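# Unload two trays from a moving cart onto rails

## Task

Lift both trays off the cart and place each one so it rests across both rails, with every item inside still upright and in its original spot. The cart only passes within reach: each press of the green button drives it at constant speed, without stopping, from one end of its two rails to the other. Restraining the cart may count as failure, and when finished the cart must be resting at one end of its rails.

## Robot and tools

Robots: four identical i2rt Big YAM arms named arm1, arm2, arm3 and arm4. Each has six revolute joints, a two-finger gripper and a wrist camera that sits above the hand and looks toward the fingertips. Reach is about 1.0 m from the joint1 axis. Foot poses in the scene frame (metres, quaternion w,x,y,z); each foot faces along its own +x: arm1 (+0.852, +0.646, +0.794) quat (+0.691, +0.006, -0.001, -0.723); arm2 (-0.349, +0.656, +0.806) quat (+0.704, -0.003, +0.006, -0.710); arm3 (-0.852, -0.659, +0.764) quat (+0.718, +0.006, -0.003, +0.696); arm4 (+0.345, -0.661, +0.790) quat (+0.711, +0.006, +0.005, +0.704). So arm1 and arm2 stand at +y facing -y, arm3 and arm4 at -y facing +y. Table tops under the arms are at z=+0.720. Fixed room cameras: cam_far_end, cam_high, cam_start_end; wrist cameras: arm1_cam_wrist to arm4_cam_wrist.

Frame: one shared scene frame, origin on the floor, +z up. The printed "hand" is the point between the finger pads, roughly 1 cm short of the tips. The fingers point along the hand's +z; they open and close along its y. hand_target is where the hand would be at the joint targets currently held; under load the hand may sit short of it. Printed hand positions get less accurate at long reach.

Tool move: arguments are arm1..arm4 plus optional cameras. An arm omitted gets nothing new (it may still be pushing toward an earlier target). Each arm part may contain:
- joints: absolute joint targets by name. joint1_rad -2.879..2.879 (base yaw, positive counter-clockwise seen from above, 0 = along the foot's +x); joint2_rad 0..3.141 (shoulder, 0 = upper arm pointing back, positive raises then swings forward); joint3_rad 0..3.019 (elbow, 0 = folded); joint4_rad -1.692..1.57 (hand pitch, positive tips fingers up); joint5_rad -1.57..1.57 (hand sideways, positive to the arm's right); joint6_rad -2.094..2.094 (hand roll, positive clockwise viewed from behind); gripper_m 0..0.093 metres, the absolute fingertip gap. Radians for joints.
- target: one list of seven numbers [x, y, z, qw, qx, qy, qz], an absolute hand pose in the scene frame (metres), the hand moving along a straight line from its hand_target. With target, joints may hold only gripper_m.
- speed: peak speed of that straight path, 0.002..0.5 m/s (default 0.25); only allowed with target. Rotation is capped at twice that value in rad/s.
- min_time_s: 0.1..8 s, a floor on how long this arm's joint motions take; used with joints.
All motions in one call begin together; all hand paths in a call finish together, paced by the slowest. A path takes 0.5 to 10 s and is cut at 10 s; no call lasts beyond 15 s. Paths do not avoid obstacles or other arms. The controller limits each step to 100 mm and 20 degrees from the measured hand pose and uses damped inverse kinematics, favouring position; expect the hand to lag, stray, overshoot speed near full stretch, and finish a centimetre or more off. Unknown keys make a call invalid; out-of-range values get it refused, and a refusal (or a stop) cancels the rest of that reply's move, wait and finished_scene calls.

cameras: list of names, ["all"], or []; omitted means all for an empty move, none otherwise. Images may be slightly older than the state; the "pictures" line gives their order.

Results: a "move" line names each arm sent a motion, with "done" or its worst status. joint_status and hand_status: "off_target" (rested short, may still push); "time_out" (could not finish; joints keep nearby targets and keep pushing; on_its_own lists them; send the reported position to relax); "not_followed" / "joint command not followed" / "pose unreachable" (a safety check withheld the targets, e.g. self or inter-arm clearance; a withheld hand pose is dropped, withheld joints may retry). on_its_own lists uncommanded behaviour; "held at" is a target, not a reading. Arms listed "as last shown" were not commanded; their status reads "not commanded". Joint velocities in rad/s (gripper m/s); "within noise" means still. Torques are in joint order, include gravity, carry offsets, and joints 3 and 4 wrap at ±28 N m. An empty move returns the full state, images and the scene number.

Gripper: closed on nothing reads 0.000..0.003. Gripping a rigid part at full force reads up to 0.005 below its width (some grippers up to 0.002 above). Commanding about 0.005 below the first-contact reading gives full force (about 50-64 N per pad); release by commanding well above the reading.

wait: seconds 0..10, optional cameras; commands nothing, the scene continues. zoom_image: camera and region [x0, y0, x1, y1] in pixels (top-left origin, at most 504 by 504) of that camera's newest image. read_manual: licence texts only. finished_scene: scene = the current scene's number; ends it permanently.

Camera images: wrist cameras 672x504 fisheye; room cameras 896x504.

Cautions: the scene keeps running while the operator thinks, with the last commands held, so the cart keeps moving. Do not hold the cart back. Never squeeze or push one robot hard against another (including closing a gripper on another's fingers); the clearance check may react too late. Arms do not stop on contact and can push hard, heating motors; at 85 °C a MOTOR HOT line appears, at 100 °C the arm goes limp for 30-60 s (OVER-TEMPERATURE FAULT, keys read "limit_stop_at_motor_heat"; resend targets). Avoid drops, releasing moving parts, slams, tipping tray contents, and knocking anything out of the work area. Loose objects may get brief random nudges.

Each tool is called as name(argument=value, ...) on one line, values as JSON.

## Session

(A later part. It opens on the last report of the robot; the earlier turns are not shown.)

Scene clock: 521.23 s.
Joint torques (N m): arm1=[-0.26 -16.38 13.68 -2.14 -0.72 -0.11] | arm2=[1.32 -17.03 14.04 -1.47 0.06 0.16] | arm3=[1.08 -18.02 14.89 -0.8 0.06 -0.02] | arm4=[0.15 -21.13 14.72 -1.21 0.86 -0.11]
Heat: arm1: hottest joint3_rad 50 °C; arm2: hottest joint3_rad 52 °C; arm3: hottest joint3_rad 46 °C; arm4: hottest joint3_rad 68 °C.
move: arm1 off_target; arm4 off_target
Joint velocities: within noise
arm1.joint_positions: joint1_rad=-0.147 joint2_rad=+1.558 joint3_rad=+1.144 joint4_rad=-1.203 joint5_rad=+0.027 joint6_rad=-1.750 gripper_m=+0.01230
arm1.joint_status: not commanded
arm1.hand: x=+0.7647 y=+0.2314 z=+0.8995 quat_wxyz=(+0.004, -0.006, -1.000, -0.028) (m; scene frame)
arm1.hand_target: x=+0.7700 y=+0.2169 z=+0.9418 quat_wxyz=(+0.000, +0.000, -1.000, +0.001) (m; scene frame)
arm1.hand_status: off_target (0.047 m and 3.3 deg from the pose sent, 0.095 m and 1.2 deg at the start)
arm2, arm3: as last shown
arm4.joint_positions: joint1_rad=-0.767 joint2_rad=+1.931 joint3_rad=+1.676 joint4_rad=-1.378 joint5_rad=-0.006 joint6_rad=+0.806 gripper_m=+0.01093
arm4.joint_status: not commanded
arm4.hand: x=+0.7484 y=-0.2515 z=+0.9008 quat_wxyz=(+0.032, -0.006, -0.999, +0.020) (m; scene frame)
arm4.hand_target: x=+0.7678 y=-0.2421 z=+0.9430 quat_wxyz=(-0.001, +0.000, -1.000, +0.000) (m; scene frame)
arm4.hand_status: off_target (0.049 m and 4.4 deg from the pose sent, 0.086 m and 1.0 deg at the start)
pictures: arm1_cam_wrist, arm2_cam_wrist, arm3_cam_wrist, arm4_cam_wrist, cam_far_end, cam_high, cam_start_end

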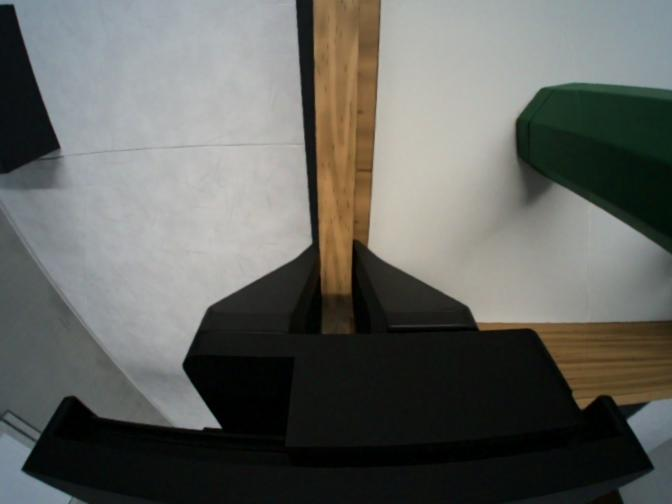

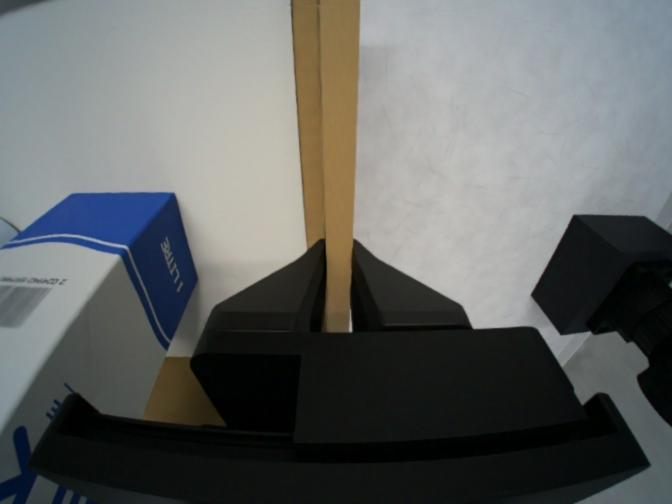

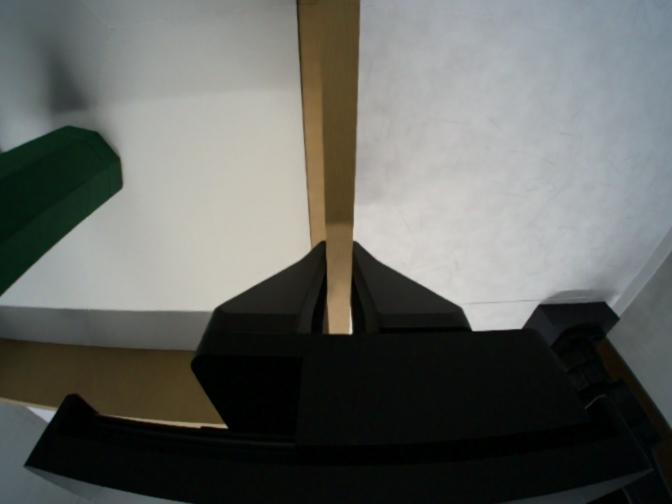

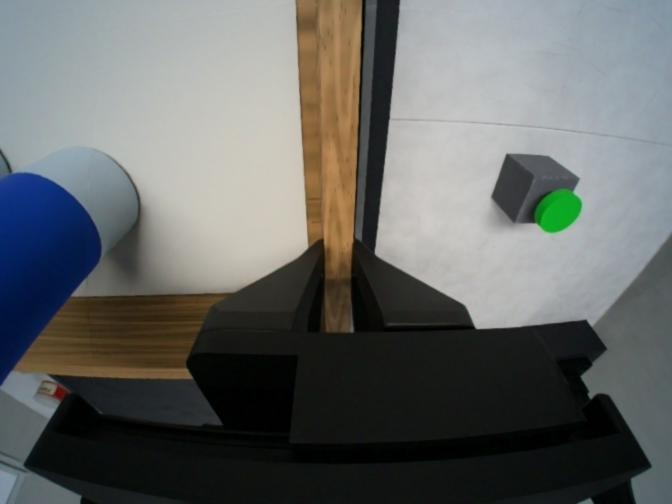

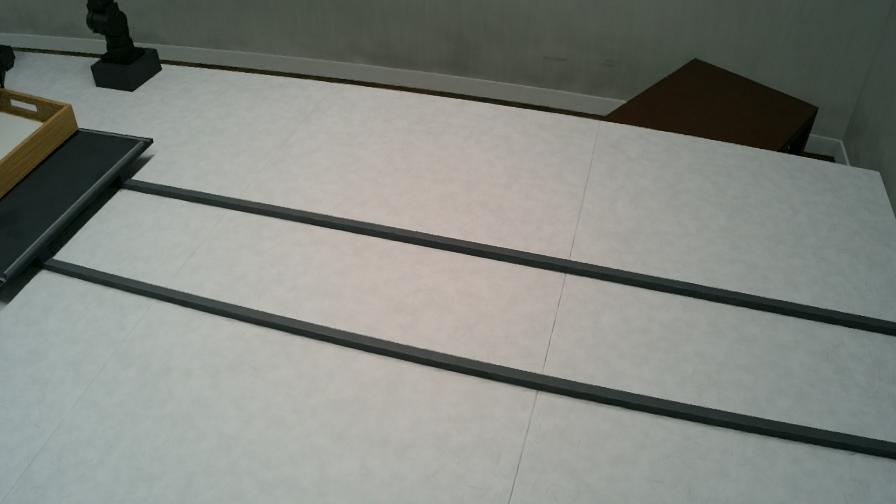

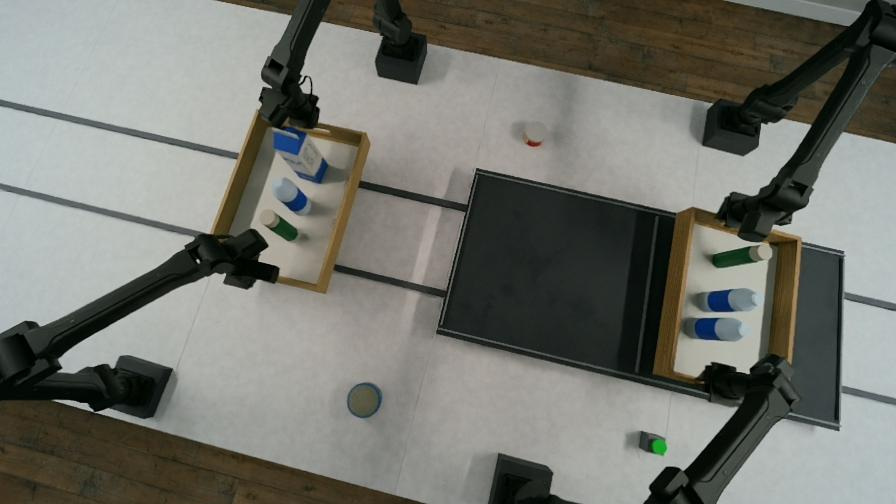

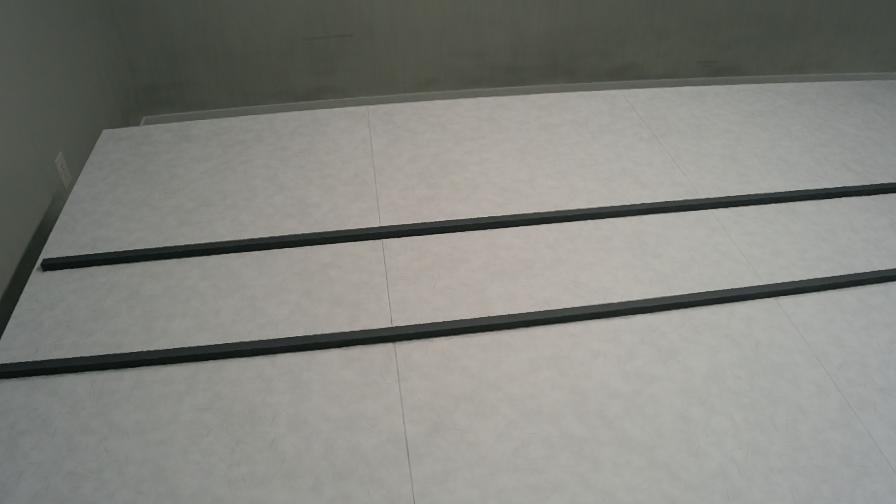

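move(arm1={"target":[0.77,0.215,0.97,0,0,1,0],"speed":0.05}, arm4={"target":[0.77,-0.24,0.983,0,0,1,0],"speed":0.05}, cameras=["cam_high","cam_far_end"])

Scene clock: 524.87 s.
Joint torques (N m): arm1=[0.85 -15.97 14.38 -2.04 -0.8 -0.11] | arm2=[1.32 -17.03 14.12 -1.54 0.06 0.16] | arm3=[0.62 -18.67 14.63 -0.69 0.09 -0.02] | arm4=[0.56 -22.83 15.34 -1.21 0.81 -0.08]
Heat: arm1: hottest joint3_rad 51 °C; arm2: hottest joint3_rad 53 °C; arm3: hottest joint3_rad 46 °C; arm4: hottest joint3_rad 71 °C.
move: arm1 off_target; arm4 off_target
Joint velocities: within noise
arm1.joint_positions: joint1_rad=-0.146 joint2_rad=+1.534 joint3_rad=+1.188 joint4_rad=-1.275 joint5_rad=+0.029 joint6_rad=-1.750 gripper_m=+0.01238
arm1.joint_status: not commanded
arm1.hand: x=+0.7649 y=+0.2319 z=+0.9249 quat_wxyz=(+0.005, -0.005, -1.000, -0.031) (m; scene frame)
arm1.hand_target: x=+0.7700 y=+0.2172 z=+0.9689 quat_wxyz=(+0.000, +0.000, -1.000, +0.001) (m; scene frame)
arm1.hand_status: off_target (0.048 m and 3.6 deg from the pose sent, 0.073 m and 3.3 deg at the start)
arm2, arm3: as last shown
arm4.joint_positions: joint1_rad=-0.769 joint2_rad=+1.931 joint3_rad=+1.751 joint4_rad=-1.476 joint5_rad=-0.005 joint6_rad=+0.802 gripper_m=+0.01093
arm4.joint_status: not commanded
arm4.hand: x=+0.7505 y=-0.2524 z=+0.9291 quat_wxyz=(+0.040, -0.005, -0.999, +0.028) (m; scene frame)
arm4.hand_target: x=+0.7670 y=-0.2428 z=+0.9828 quat_wxyz=(-0.001, +0.000, -1.000, -0.001) (m; scene frame)
arm4.hand_status: off_target (0.059 m and 5.6 deg from the pose sent, 0.086 m and 4.3 deg at the start)
pictures: cam_far_end, cam_high

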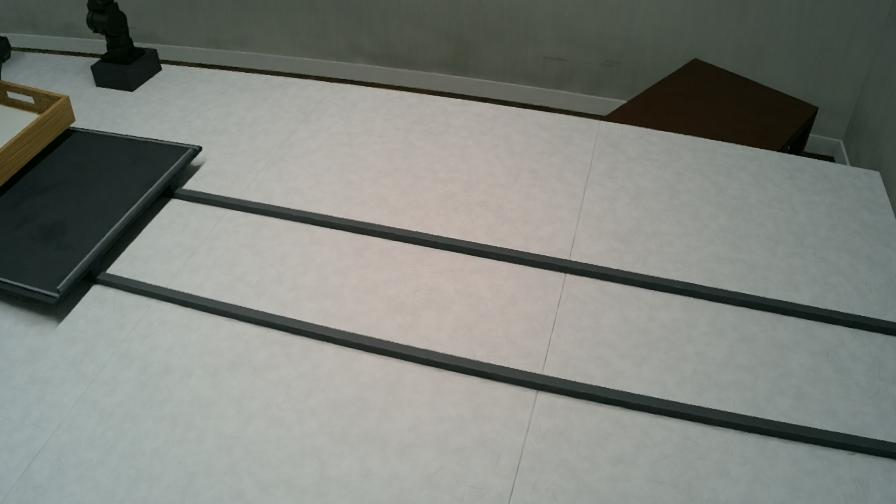

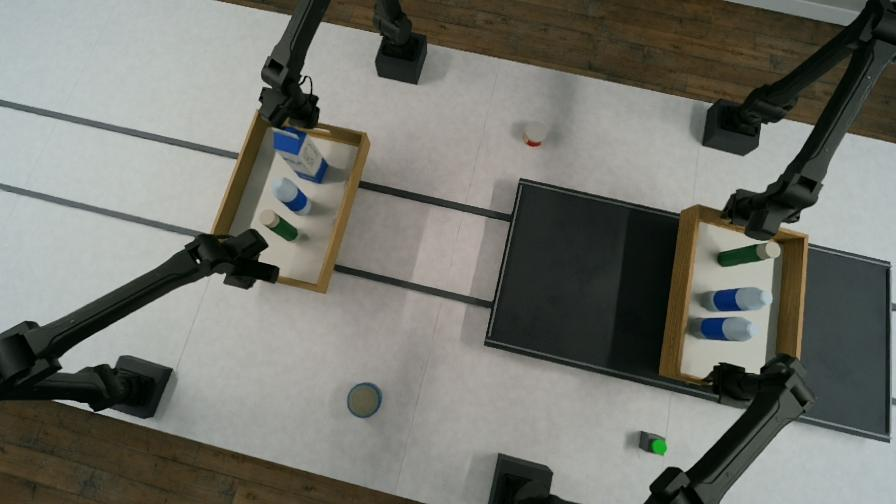

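move(arm2={"target":[-0.51,0.228,0.88,0,1,0,0],"speed":0.04}, arm3={"target":[-0.51,-0.243,0.87,0,0,1,0],"speed":0.04})

move(arm2={"target":[-0.51,0.228,0.845,0,1,0,0],"speed":0.03}, arm3={"target":[-0.51,-0.243,0.835,0,0,1,0],"speed":0.03}, cameras=["arm2_cam_wrist","arm3_cam_wrist","cam_high"])

Scene clock: 536.50 s.
Joint torques (N m): arm1=[0.5 -16.67 14.56 -2.15 -0.79 -0.12] | arm2=[1.38 -16.03 10.67 0.1 0.02 0.26] | arm3=[0.91 -18.14 10.1 0.66 0.07 0.08] | arm4=[0.44 -22.77 15.34 -1.22 0.81 -0.07]
Heat: arm1: hottest joint3_rad 55 °C; arm2: hottest joint3_rad 54 °C; arm3: hottest joint3_rad 47 °C; arm4: hottest joint3_rad 82 °C.
move: arm2 off_target; arm3 done
Joint velocities: within noise
arm1, arm4: as last shown
arm2.joint_positions: joint1_rad=-0.376 joint2_rad=+1.662 joint3_rad=+1.134 joint4_rad=-1.092 joint5_rad=-0.013 joint6_rad=+1.191 gripper_m=+0.01118
arm2.joint_status: not commanded
arm2.hand: x=-0.5122 y=+0.2459 z=+0.8671 quat_wxyz=(+0.023, -1.000, +0.003, -0.009) (m; scene frame)
arm2.hand_target: x=-0.5098 y=+0.2286 z=+0.8803 quat_wxyz=(+0.000, -1.000, +0.000, +0.000) (m; scene frame)
arm2.hand_status: off_target (0.022 m and 2.8 deg from the pose sent, 0.036 m and 3.0 deg at the start)
arm3.joint_positions: joint1_rad=-0.649 joint2_rad=+1.821 joint3_rad=+1.461 joint4_rad=-1.234 joint5_rad=+0.010 joint6_rad=+0.879 gripper_m=+0.00997
arm3.joint_status: not commanded
arm3.hand: x=-0.5143 y=-0.2475 z=+0.8662 quat_wxyz=(+0.006, +0.005, -1.000, +0.006) (m; scene frame)
arm3.hand_target: x=-0.5101 y=-0.2430 z=+0.8700 quat_wxyz=(+0.000, +0.000, -1.000, +0.000) (m; scene frame)
arm3.hand_status: done (0.007 m and 1.1 deg from the pose sent, 0.053 m and 1.8 deg at the start)
pictures: none

Scene clock: 538.17 s.
Joint torques (N m): arm1=[-0.03 -17.14 14.64 -2.09 -0.76 -0.13] | arm2=[1.26 -16.5 10.02 0.13 0 0.26] | arm3=[1.67 -19.25 9.8 0.55 0.1 0.07] | arm4=[0.56 -22.89 15.32 -1.2 0.82 -0.07]
Heat: arm1: hottest joint3_rad 55 °C; arm2: hottest joint3_rad 53 °C; arm3: hottest joint3_rad 47 °C; arm4: hottest joint3_rad 83 °C.
move: arm2 off_target; arm3 done
Joint velocities: within noise
arm1, arm4: as last shown
arm2.joint_positions: joint1_rad=-0.375 joint2_rad=+1.712 joint3_rad=+1.093 joint4_rad=-0.999 joint5_rad=-0.013 joint6_rad=+1.191 gripper_m=+0.01118
arm2.joint_status: not commanded
arm2.hand: x=-0.5122 y=+0.2457 z=+0.8327 quat_wxyz=(+0.022, -1.000, +0.002, -0.008) (m; scene frame)
arm2.hand_target: x=-0.5097 y=+0.2285 z=+0.8453 quat_wxyz=(+0.000, -1.000, +0.000, +0.000) (m; scene frame)
arm2.hand_status: off_target (0.022 m and 2.7 deg from the pose sent, 0.029 m and 2.8 deg at the start)
arm3.joint_positions: joint1_rad=-0.649 joint2_rad=+1.856 joint3_rad=+1.414 joint4_rad=-1.150 joint5_rad=+0.009 joint6_rad=+0.879 gripper_m=+0.00998
arm3.joint_status: not commanded
arm3.hand: x=-0.5144 y=-0.2468 z=+0.8315 quat_wxyz=(+0.005, +0.005, -1.000, +0.005) (m; scene frame)
arm3.hand_target: x=-0.5100 y=-0.2430 z=+0.8352 quat_wxyz=(+0.000, +0.000, -1.000, +0.000) (m; scene frame)
arm3.hand_status: done (0.007 m and 1.0 deg from the pose sent, 0.032 m and 1.1 deg at the start)
pictures: arm2_cam_wrist, arm3_cam_wrist, cam_high

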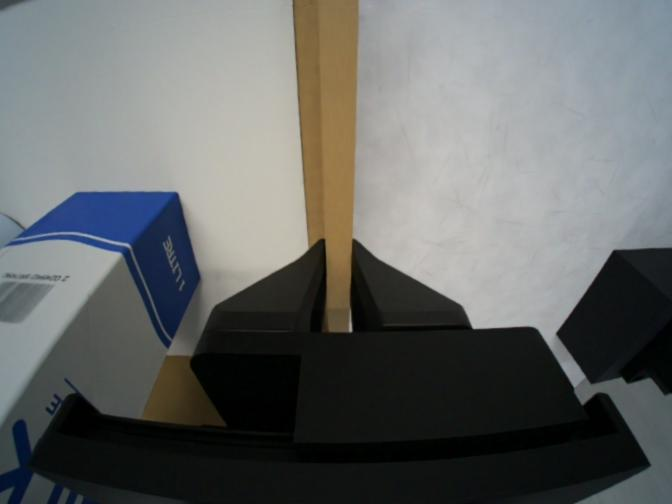

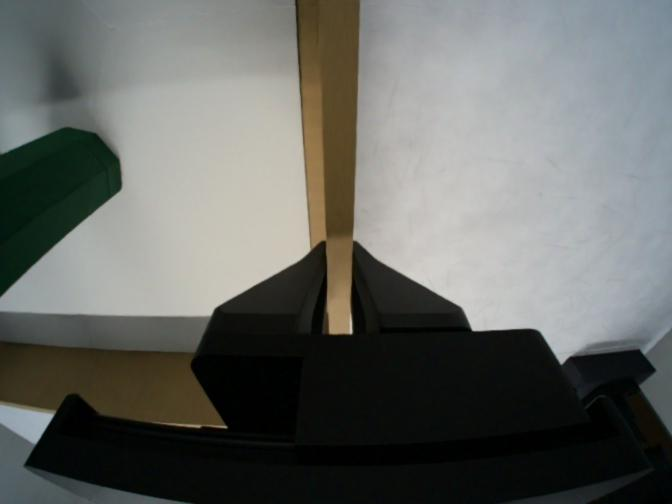

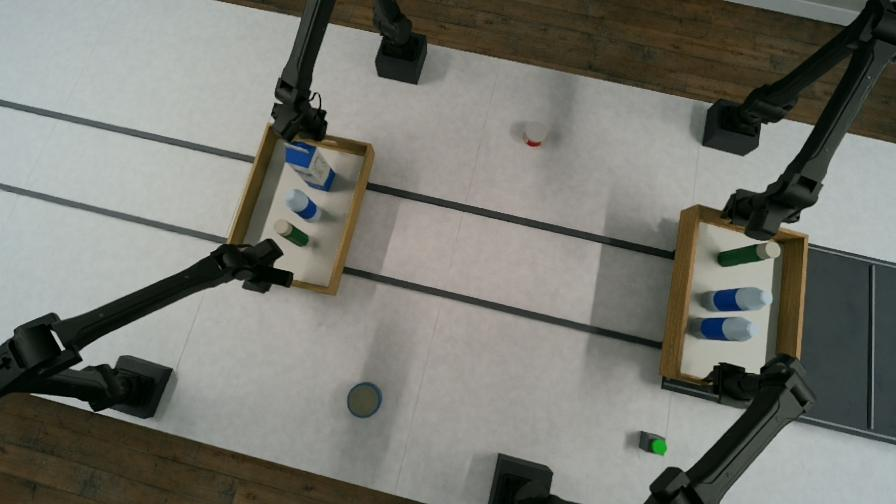

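move(arm1={"target":[0.65,0.215,0.97,0,0,1,0],"speed":0.05}, arm4={"target":[0.65,-0.24,0.983,0,0,1,0],"speed":0.05}, arm2={"target":[-0.51,0.228,0.825,0,1,0,0]}, arm3={"target":[-0.51,-0.243,0.815,0,0,1,0]}, cameras=["cam_high"])

wait(seconds=1.5)

move(arm1={"target":[0.65,0.215,0.89,0,0,1,0],"speed":0.05}, arm4={"target":[0.65,-0.24,0.898,0,0,1,0],"speed":0.05}, cameras=["cam_high"])

Scene clock: 550.73 s.
Joint torques (N m): arm1=[-1.38 -14.8 15.28 -1.63 -0.72 -0.13] | arm2=[1.38 -15.74 9.68 0.35 0.02 0.28] | arm3=[0.91 -17.9 8.96 1.24 0.08 0.06] | arm4=[1.73 -22.18 10.43 0.09 0.69 0.21]
Heat: arm1: hottest joint3_rad 57 °C; arm2: hottest joint3_rad 52 °C; arm3: hottest joint3_rad 48 °C; arm4: hottest joint3_rad 88 °C. Fold robot arm4 in close to its base, or ease its load, before you think long.
move: arm1 off_target; arm2 off_target; arm3 done; arm4 off_target
MOTOR HOT: the motor of arm4's joint3_rad reports 88 °C; the controller stops that arm at 100 °C. To cool a motor, set the load down, stop pushing, or move to a pose that needs little force.
Joint velocities: within noise
arm1.joint_positions: joint1_rad=-0.383 joint2_rad=+1.596 joint3_rad=+1.291 joint4_rad=-1.296 joint5_rad=+0.025 joint6_rad=-1.993 gripper_m=+0.01239
arm1.joint_status: not commanded
arm1.hand: x=+0.6565 y=+0.2327 z=+0.9342 quat_wxyz=(+0.000, -0.003, -1.000, -0.022) (m; scene frame)
arm1.hand_target: x=+0.6507 y=+0.2170 z=+0.9695 quat_wxyz=(+0.001, +0.000, -1.000, +0.001) (m; scene frame)
arm1.hand_status: off_target (0.041 m and 2.6 deg from the pose sent, 0.125 m and 3.6 deg at the start)
arm2.joint_positions: joint1_rad=-0.374 joint2_rad=+1.734 joint3_rad=+1.074 joint4_rad=-0.954 joint5_rad=-0.013 joint6_rad=+1.191 gripper_m=+0.01116
arm2.joint_status: not commanded
arm2.hand: x=-0.5120 y=+0.2457 z=+0.8175 quat_wxyz=(+0.019, -1.000, +0.002, -0.008) (m; scene frame)
arm2.hand_target: x=-0.5096 y=+0.2284 z=+0.8254 quat_wxyz=(+0.000, -1.000, +0.000, +0.000) (m; scene frame)
arm2.hand_status: off_target (0.019 m and 2.4 deg from the pose sent, 0.019 m and 2.7 deg at the start)
arm3.joint_positions: joint1_rad=-0.649 joint2_rad=+1.867 joint3_rad=+1.397 joint4_rad=-1.116 joint5_rad=+0.009 joint6_rad=+0.879 gripper_m=+0.00998
arm3.joint_status: not commanded
arm3.hand: x=-0.5139 y=-0.2459 z=+0.8201 quat_wxyz=(+0.003, +0.005, -1.000, +0.002) (m; scene frame)
arm3.hand_target: x=-0.5101 y=-0.2431 z=+0.8150 quat_wxyz=(+0.000, +0.000, -1.000, +0.000) (m; scene frame)
arm3.hand_status: done (0.007 m and 0.7 deg from the pose sent, 0.017 m and 1.1 deg at the start)
arm4.joint_positions: joint1_rad=-0.621 joint2_rad=+1.757 joint3_rad=+1.526 joint4_rad=-1.424 joint5_rad=-0.003 joint6_rad=+0.939 gripper_m=+0.01093
arm4.joint_status: not commanded
arm4.hand: x=+0.6485 y=-0.2492 z=+0.9412 quat_wxyz=(+0.034, +0.001, -0.999, +0.033) (m; scene frame)
arm4.hand_target: x=+0.6492 y=-0.2413 z=+0.9823 quat_wxyz=(+0.001, +0.000, -1.000, +0.000) (m; scene frame)
arm4.hand_status: off_target (0.043 m and 5.4 deg from the pose sent, 0.115 m and 5.6 deg at the start)
pictures: cam_high

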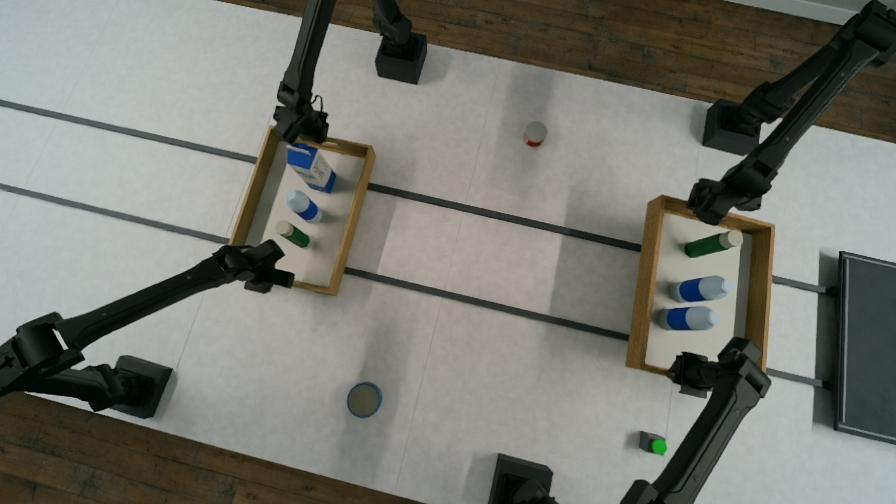

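Scene clock: 552.23 s.
Joint torques (N m): arm1=[-0.79 -14.86 14.91 -2.04 -0.6 -0.11] | arm2=[1.67 -15.97 9.68 0.32 0.04 0.27] | arm3=[1.32 -18.26 9.1 1.25 0.14 0.04] | arm4=[1.85 -22.12 10.43 0.08 0.7 0.22]
Heat: arm1: hottest joint3_rad 58 °C; arm2: hottest joint3_rad 52 °C; arm3: hottest joint3_rad 47 °C; arm4: hottest joint3_rad 88 °C. Fold robot arm4 in close to its base, or ease its load, before you think long.
MOTOR HOT: still on. The motor of arm4's joint3_rad reports 88 °C.
Joint velocities: within noise
arm1.joint_positions: joint1_rad=-0.383 joint2_rad=+1.596 joint3_rad=+1.291 joint4_rad=-1.296 joint5_rad=+0.025 joint6_rad=-1.993 gripper_m=+0.01239
arm1.joint_status: not commanded
arm1.hand: x=+0.6565 y=+0.2327 z=+0.9342 quat_wxyz=(+0.000, -0.003, -1.000, -0.022) (m; scene frame)
arm1.hand_target: x=+0.6507 y=+0.2170 z=+0.9695 quat_wxyz=(+0.001, +0.000, -1.000, +0.001) (m; scene frame)
arm1.hand_status: off_target (0.041 m and 2.6 deg from the pose sent, 0.125 m and 3.6 deg at the start)
arm2.joint_positions: joint1_rad=-0.374 joint2_rad=+1.734 joint3_rad=+1.074 joint4_rad=-0.954 joint5_rad=-0.013 joint6_rad=+1.191 gripper_m=+0.01116
arm2.joint_status: not commanded
arm2.hand: x=-0.5120 y=+0.2457 z=+0.8175 quat_wxyz=(+0.019, -1.000, +0.002, -0.008) (m; scene frame)
arm2.hand_target: x=-0.5096 y=+0.2284 z=+0.8254 quat_wxyz=(+0.000, -1.000, +0.000, +0.000) (m; scene frame)
arm2.hand_status: off_target (0.019 m and 2.4 deg from the pose sent, 0.019 m and 2.7 deg at the start)
arm3.joint_positions: joint1_rad=-0.649 joint2_rad=+1.867 joint3_rad=+1.397 joint4_rad=-1.116 joint5_rad=+0.009 joint6_rad=+0.879 gripper_m=+0.00998
arm3.joint_status: not commanded
arm3.hand: x=-0.5139 y=-0.2459 z=+0.8201 quat_wxyz=(+0.003, +0.005, -1.000, +0.002) (m; scene frame)
arm3.hand_target: x=-0.5101 y=-0.2431 z=+0.8150 quat_wxyz=(+0.000, +0.000, -1.000, +0.000) (m; scene frame)
arm3.hand_status: done (0.007 m and 0.7 deg from the pose sent, 0.017 m and 1.1 deg at the start)
arm4.joint_positions: joint1_rad=-0.621 joint2_rad=+1.757 joint3_rad=+1.526 joint4_rad=-1.424 joint5_rad=-0.003 joint6_rad=+0.939 gripper_m=+0.01093
arm4.joint_status: not commanded
arm4.hand: x=+0.6485 y=-0.2492 z=+0.9412 quat_wxyz=(+0.034, +0.001, -0.999, +0.033) (m; scene frame)
arm4.hand_target: x=+0.6492 y=-0.2413 z=+0.9823 quat_wxyz=(+0.001, +0.000, -1.000, +0.000) (m; scene frame)
arm4.hand_status: off_target (0.043 m and 5.4 deg from the pose sent, 0.115 m and 5.6 deg at the start)
wait: 1.50 s; at rest by 0.27 s
pictures: none

Scene clock: 554.43 s.
Joint torques (N m): arm1=[-0.73 -17.08 10.14 -0.2 -0.53 -0.17] | arm2=[1.38 -15.97 9.65 0.28 0.01 0.28] | arm3=[1.49 -17.55 9.17 1.36 0.13 0.09] | arm4=[1.67 -18.96 9.96 0.36 0.74 0.16]
Heat: arm1: hottest joint3_rad 57 °C; arm2: hottest joint3_rad 51 °C; arm3: hottest joint3_rad 47 °C; arm4: hottest joint3_rad 87 °C. Fold robot arm4 in close to its base, or ease its load, before you think long.
move: arm1 off_target; arm4 off_target
MOTOR HOT: still on. The motor of arm4's joint3_rad reports 87 °C.
Joint velocities: within noise
arm1.joint_positions: joint1_rad=-0.383 joint2_rad=+1.679 joint3_rad=+1.220 joint4_rad=-1.135 joint5_rad=+0.020 joint6_rad=-1.993 gripper_m=+0.01239
arm1.joint_status: not commanded
arm1.hand: x=+0.6534 y=+0.2227 z=+0.8723 quat_wxyz=(-0.001, -0.003, -1.000, -0.018) (m; scene frame)
arm1.hand_target: x=+0.6501 y=+0.2153 z=+0.8899 quat_wxyz=(+0.000, +0.000, -1.000, +0.000) (m; scene frame)
arm1.hand_status: off_target (0.020 m and 2.0 deg from the pose sent, 0.048 m and 2.5 deg at the start)
arm2, arm3: as last shown
arm4.joint_positions: joint1_rad=-0.621 joint2_rad=+1.775 joint3_rad=+1.374 joint4_rad=-1.221 joint5_rad=-0.003 joint6_rad=+0.943 gripper_m=+0.01093
arm4.joint_status: not commanded
arm4.hand: x=+0.6443 y=-0.2534 z=+0.8764 quat_wxyz=(+0.024, -0.001, -1.000, +0.019) (m; scene frame)
arm4.hand_target: x=+0.6496 y=-0.2405 z=+0.8984 quat_wxyz=(+0.000, +0.000, -1.000, -0.001) (m; scene frame)
arm4.hand_status: off_target (0.026 m and 3.5 deg from the pose sent, 0.044 m and 5.4 deg at the start)
pictures: cam_high

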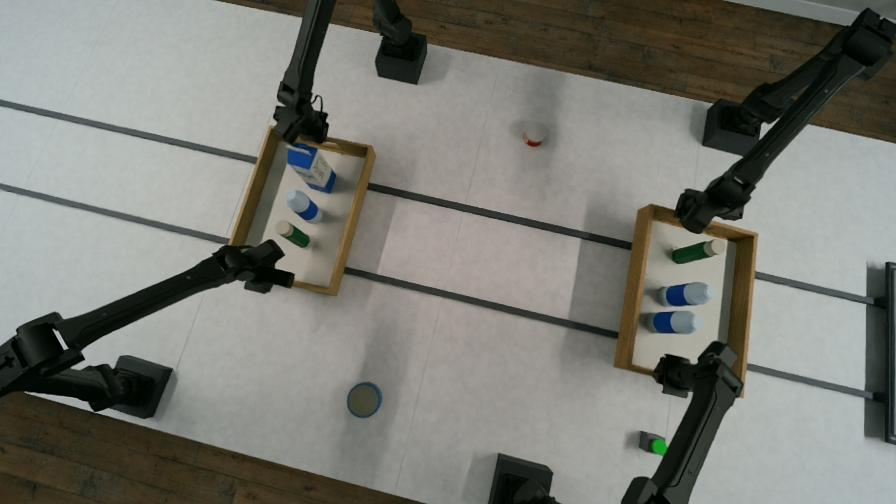

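move(arm1={"target":[0.65,0.218,0.845,0,0,1,0],"speed":0.04}, arm4={"target":[0.65,-0.243,0.855,0,0,1,0],"speed":0.04}, arm2={"target":[-0.51,0.235,0.815,0,1,0,0]})

move(arm1={"target":[0.65,0.22,0.828,0,0,1,0],"speed":0.03}, arm4={"target":[0.65,-0.245,0.838,0,0,1,0],"speed":0.03}, arm2={"target":[-0.51,0.238,0.808,0,1,0,0]}, cameras=["cam_high"])

Scene clock: 561.47 s.
Joint torques (N m): arm1=[-1.08 -15.97 8.87 0.23 0 -0.16] | arm2=[0.91 -15.5 8.8 0.32 0.1 0.22] | arm3=[0.91 -17.85 9.07 1.16 0.14 0.06] | arm4=[1.26 -17.44 8.72 0.59 0.62 0.03]
Heat: arm1: hottest joint3_rad 56 °C; arm2: hottest joint3_rad 50 °C; arm3: hottest joint3_rad 47 °C; arm4: hottest joint3_rad 85 °C. Fold robot arm4 in close to its base, or ease its load, before you think long.
move: arm1 off_target; arm2 off_target; arm4 off_target
MOTOR HOT: still on. The motor of arm4's joint3_rad reports 85 °C.
Joint velocities: within noise
arm1.joint_positions: joint1_rad=-0.386 joint2_rad=+1.719 joint3_rad=+1.165 joint4_rad=-1.027 joint5_rad=+0.004 joint6_rad=-1.996 gripper_m=+0.01239
arm1.joint_status: not commanded
arm1.hand: x=+0.6550 y=+0.2223 z=+0.8354 quat_wxyz=(-0.005, -0.003, -1.000, -0.008) (m; scene frame)
arm1.hand_target: x=+0.6501 y=+0.2182 z=+0.8449 quat_wxyz=(+0.000, +0.000, -1.000, +0.000) (m; scene frame)
arm1.hand_status: off_target (0.012 m and 1.2 deg from the pose sent, 0.028 m and 2.0 deg at the start)
arm2.joint_positions: joint1_rad=-0.374 joint2_rad=+1.734 joint3_rad=+1.055 joint4_rad=-0.920 joint5_rad=-0.015 joint6_rad=+1.189 gripper_m=+0.01116
arm2.joint_status: not commanded
arm2.hand: x=-0.5115 y=+0.2466 z=+0.8116 quat_wxyz=(+0.012, -1.000, +0.001, -0.006) (m; scene frame)
arm2.hand_target: x=-0.5098 y=+0.2351 z=+0.8153 quat_wxyz=(+0.000, -1.000, +0.000, +0.000) (m; scene frame)
arm2.hand_status: off_target (0.012 m and 1.6 deg from the pose sent, 0.011 m and 2.4 deg at the start)
arm3.joint_positions: joint1_rad=-0.649 joint2_rad=+1.866 joint3_rad=+1.397 joint4_rad=-1.115 joint5_rad=+0.009 joint6_rad=+0.879 gripper_m=+0.00998
arm3.joint_status: not commanded
arm3.hand: x=-0.5138 y=-0.2458 z=+0.8205 quat_wxyz=(+0.003, +0.005, -1.000, +0.002) (m; scene frame)
arm3.hand_target: x=-0.5101 y=-0.2430 z=+0.8151 quat_wxyz=(+0.000, +0.000, -1.000, +0.000) (m; scene frame)
arm3.hand_status: not commanded
arm4.joint_positions: joint1_rad=-0.621 joint2_rad=+1.797 joint3_rad=+1.321 joint4_rad=-1.119 joint5_rad=+0.001 joint6_rad=+0.949 gripper_m=+0.01093
arm4.joint_status: not commanded
arm4.hand: x=+0.6456 y=-0.2521 z=+0.8468 quat_wxyz=(+0.015, -0.005, -1.000, +0.010) (m; scene frame)
arm4.hand_target: x=+0.6498 y=-0.2433 z=+0.8551 quat_wxyz=(+0.000, +0.000, -1.000, +0.000) (m; scene frame)
arm4.hand_status: off_target (0.013 m and 2.1 deg from the pose sent, 0.024 m and 3.6 deg at the start)
pictures: none

Scene clock: 562.53 s.
Joint torques (N m): arm1=[-1.26 -14.68 8.18 0.49 0.26 -0.14] | arm2=[0.85 -14.92 7.84 0.87 0.09 0.22] | arm3=[1.08 -17.67 9.01 1.28 0.14 0.05] | arm4=[1.03 -16.5 8.4 0.66 0.28 0]
Heat: arm1: hottest joint3_rad 56 °C; arm2: hottest joint3_rad 50 °C; arm3: hottest joint3_rad 47 °C; arm4: hottest joint3_rad 84 °C. Fold robot arm4 in close to its base, or ease its load, before you think long.
move: arm1 done; arm2 done; arm4 done
MOTOR HOT: still on. The motor of arm4's joint3_rad reports 84 °C.
Joint velocities: within noise
arm1.joint_positions: joint1_rad=-0.389 joint2_rad=+1.731 joint3_rad=+1.147 joint4_rad=-0.988 joint5_rad=-0.003 joint6_rad=-2.002 gripper_m=+0.01220
arm1.joint_status: not commanded
arm1.hand: x=+0.6543 y=+0.2218 z=+0.8248 quat_wxyz=(-0.006, -0.002, -1.000, -0.002) (m; scene frame)
arm1.hand_target: x=+0.6499 y=+0.2201 z=+0.8280 quat_wxyz=(+0.000, +0.000, -1.000, +0.000) (m; scene frame)
arm1.hand_status: done (0.006 m and 0.8 deg from the pose sent, 0.009 m and 1.2 deg at the start)
arm2.joint_positions: joint1_rad=-0.374 joint2_rad=+1.733 joint3_rad=+1.051 joint4_rad=-0.915 joint5_rad=-0.015 joint6_rad=+1.189 gripper_m=+0.01116
arm2.joint_status: not commanded
arm2.hand: x=-0.5112 y=+0.2472 z=+0.8105 quat_wxyz=(+0.012, -1.000, +0.000, -0.005) (m; scene frame)
arm2.hand_target: x=-0.5098 y=+0.2382 z=+0.8081 quat_wxyz=(+0.000, -1.000, +0.000, +0.000) (m; scene frame)
arm2.hand_status: done (0.010 m and 1.5 deg from the pose sent, 0.009 m and 1.6 deg at the start)
arm3: as last shown
arm4.joint_positions: joint1_rad=-0.620 joint2_rad=+1.803 joint3_rad=+1.299 joint4_rad=-1.078 joint5_rad=+0.009 joint6_rad=+0.950 gripper_m=+0.01093
arm4.joint_status: not commanded
arm4.hand: x=+0.6464 y=-0.2526 z=+0.8361 quat_wxyz=(+0.008, -0.005, -1.000, +0.007) (m; scene frame)
arm4.hand_target: x=+0.6499 y=-0.2451 z=+0.8380 quat_wxyz=(+0.000, +0.000, -1.000, +0.000) (m; scene frame)
arm4.hand_status: done (0.009 m and 1.3 deg from the pose sent, 0.012 m and 2.1 deg at the start)
pictures: cam_high

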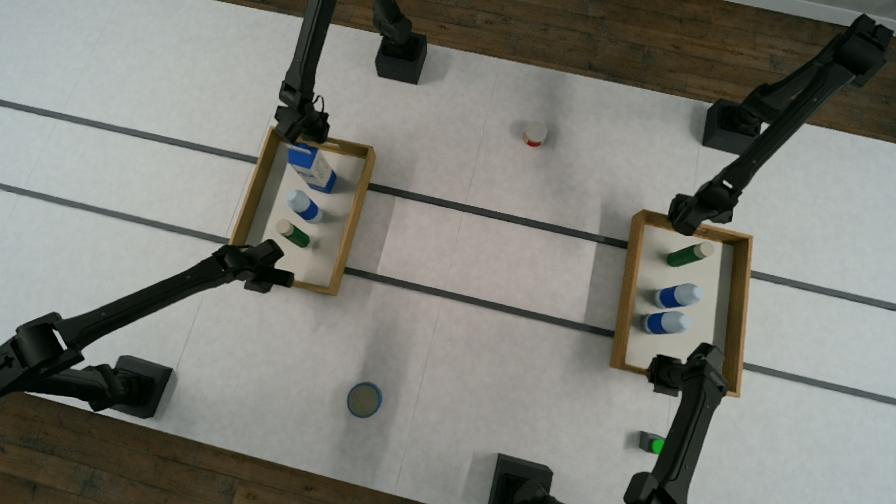

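move(arm1={"target":[0.65,0.22,0.817,0,0,1,0],"speed":0.02}, arm4={"target":[0.65,-0.245,0.829,0,0,1,0],"speed":0.02}, arm2={"target":[-0.51,0.24,0.803,0,1,0,0]}, cameras=["arm1_cam_wrist","arm4_cam_wrist","cam_high"])

Scene clock: 567.73 s.
Joint torques (N m): arm1=[-1.03 -14.1 7.69 0.47 0.32 -0.06] | arm2=[0.97 -14.1 7.53 1.01 0.09 0.21] | arm3=[1.44 -17.9 9.24 1.33 0.1 0.07] | arm4=[0.91 -16.15 8.4 0.73 0.04 -0.04]
Heat: arm1: hottest joint3_rad 54 °C; arm2: hottest joint3_rad 49 °C; arm3: hottest joint2_rad 47 °C; arm4: hottest joint3_rad 81 °C.
move: arm1 done; arm2 done; arm4 done
MOTOR HOT: cleared for the motors of arm4.
Joint velocities: within noise
arm1.joint_positions: joint1_rad=-0.392 joint2_rad=+1.740 joint3_rad=+1.139 joint4_rad=-0.964 joint5_rad=-0.005 joint6_rad=-2.007 gripper_m=+0.01210
arm1.joint_status: not commanded
arm1.hand: x=+0.6532 y=+0.2214 z=+0.8177 quat_wxyz=(-0.006, +0.000, -1.000, +0.000) (m; scene frame)
arm1.hand_target: x=+0.6501 y=+0.2200 z=+0.8170 quat_wxyz=(+0.000, +0.000, -1.000, +0.000) (m; scene frame)
arm1.hand_status: done (0.004 m and 0.7 deg from the pose sent, 0.009 m and 0.8 deg at the start)
arm2.joint_positions: joint1_rad=-0.374 joint2_rad=+1.729 joint3_rad=+1.045 joint4_rad=-0.904 joint5_rad=-0.015 joint6_rad=+1.188 gripper_m=+0.01109
arm2.joint_status: not commanded
arm2.hand: x=-0.5112 y=+0.2471 z=+0.8104 quat_wxyz=(+0.008, -1.000, +0.000, -0.004) (m; scene frame)
arm2.hand_target: x=-0.5099 y=+0.2401 z=+0.8033 quat_wxyz=(+0.000, -1.000, +0.000, +0.000) (m; scene frame)
arm2.hand_status: done (0.010 m and 1.0 deg from the pose sent, 0.011 m and 1.5 deg at the start)
arm3: as last shown
arm4.joint_positions: joint1_rad=-0.618 joint2_rad=+1.810 joint3_rad=+1.288 joint4_rad=-1.058 joint5_rad=+0.015 joint6_rad=+0.953 gripper_m=+0.01093
arm4.joint_status: not commanded
arm4.hand: x=+0.6462 y=-0.2528 z=+0.8292 quat_wxyz=(+0.005, -0.005, -1.000, +0.008) (m; scene frame)
arm4.hand_target: x=+0.6500 y=-0.2451 z=+0.8291 quat_wxyz=(+0.000, +0.000, -1.000, +0.000) (m; scene frame)
arm4.hand_status: done (0.009 m and 1.2 deg from the pose sent, 0.011 m and 1.3 deg at the start)
pictures: arm1_cam_wrist, arm4_cam_wrist, cam_high

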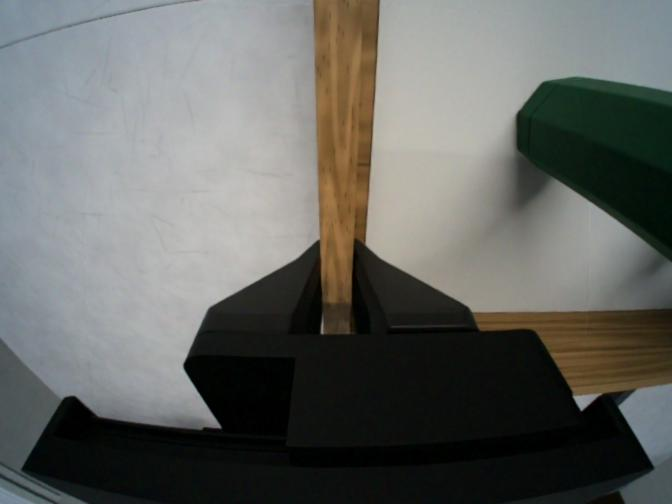

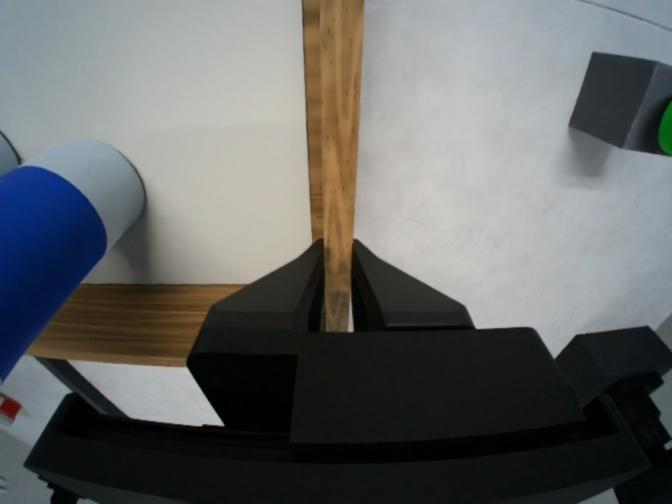

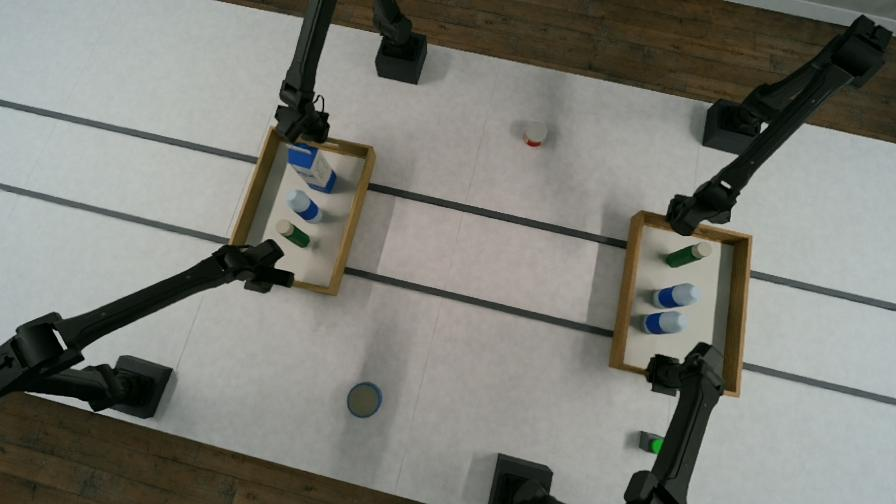

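move(arm1={"target":[0.652,0.22,0.808,0,0,1,0],"speed":0.02}, arm4={"target":[0.648,-0.245,0.82,0,0,1,0],"speed":0.02})

Scene clock: 572.47 s.
Joint torques (N m): arm1=[-1.26 -14.33 7.16 1.26 0.38 -0.03] | arm2=[0.79 -14.27 7.53 1.01 0.1 0.2] | arm3=[1.26 -18.08 9.21 1.2 0.09 0.09] | arm4=[1.14 -15.38 7.56 1.46 0.01 -0.02]
Heat: arm1: hottest joint3_rad 53 °C; arm2: hottest joint3_rad 48 °C; arm3: hottest joint2_rad 47 °C; arm4: hottest joint3_rad 79 °C.
move: arm1 done; arm4 off_target
Joint velocities: within noise
arm1.joint_positions: joint1_rad=-0.392 joint2_rad=+1.740 joint3_rad=+1.135 joint4_rad=-0.955 joint5_rad=-0.005 joint6_rad=-2.007 gripper_m=+0.01206
arm1.joint_status: not commanded
arm1.hand: x=+0.6530 y=+0.2209 z=+0.8166 quat_wxyz=(-0.005, +0.000, -1.000, +0.003) (m; scene frame)
arm1.hand_target: x=+0.6521 y=+0.2201 z=+0.8082 quat_wxyz=(+0.000, +0.000, -1.000, +0.000) (m; scene frame)
arm1.hand_status: done (0.009 m and 0.7 deg from the pose sent, 0.010 m and 0.7 deg at the start)
arm2, arm3: as last shown
arm4.joint_positions: joint1_rad=-0.618 joint2_rad=+1.810 joint3_rad=+1.284 joint4_rad=-1.053 joint5_rad=+0.016 joint6_rad=+0.954 gripper_m=+0.01093
arm4.joint_status: not commanded
arm4.hand: x=+0.6459 y=-0.2531 z=+0.8281 quat_wxyz=(+0.004, -0.005, -1.000, +0.007) (m; scene frame)
arm4.hand_target: x=+0.6478 y=-0.2452 z=+0.8202 quat_wxyz=(+0.000, +0.000, -1.000, +0.000) (m; scene frame)
arm4.hand_status: off_target (0.012 m and 1.1 deg from the pose sent, 0.012 m and 1.2 deg at the start)
pictures: none


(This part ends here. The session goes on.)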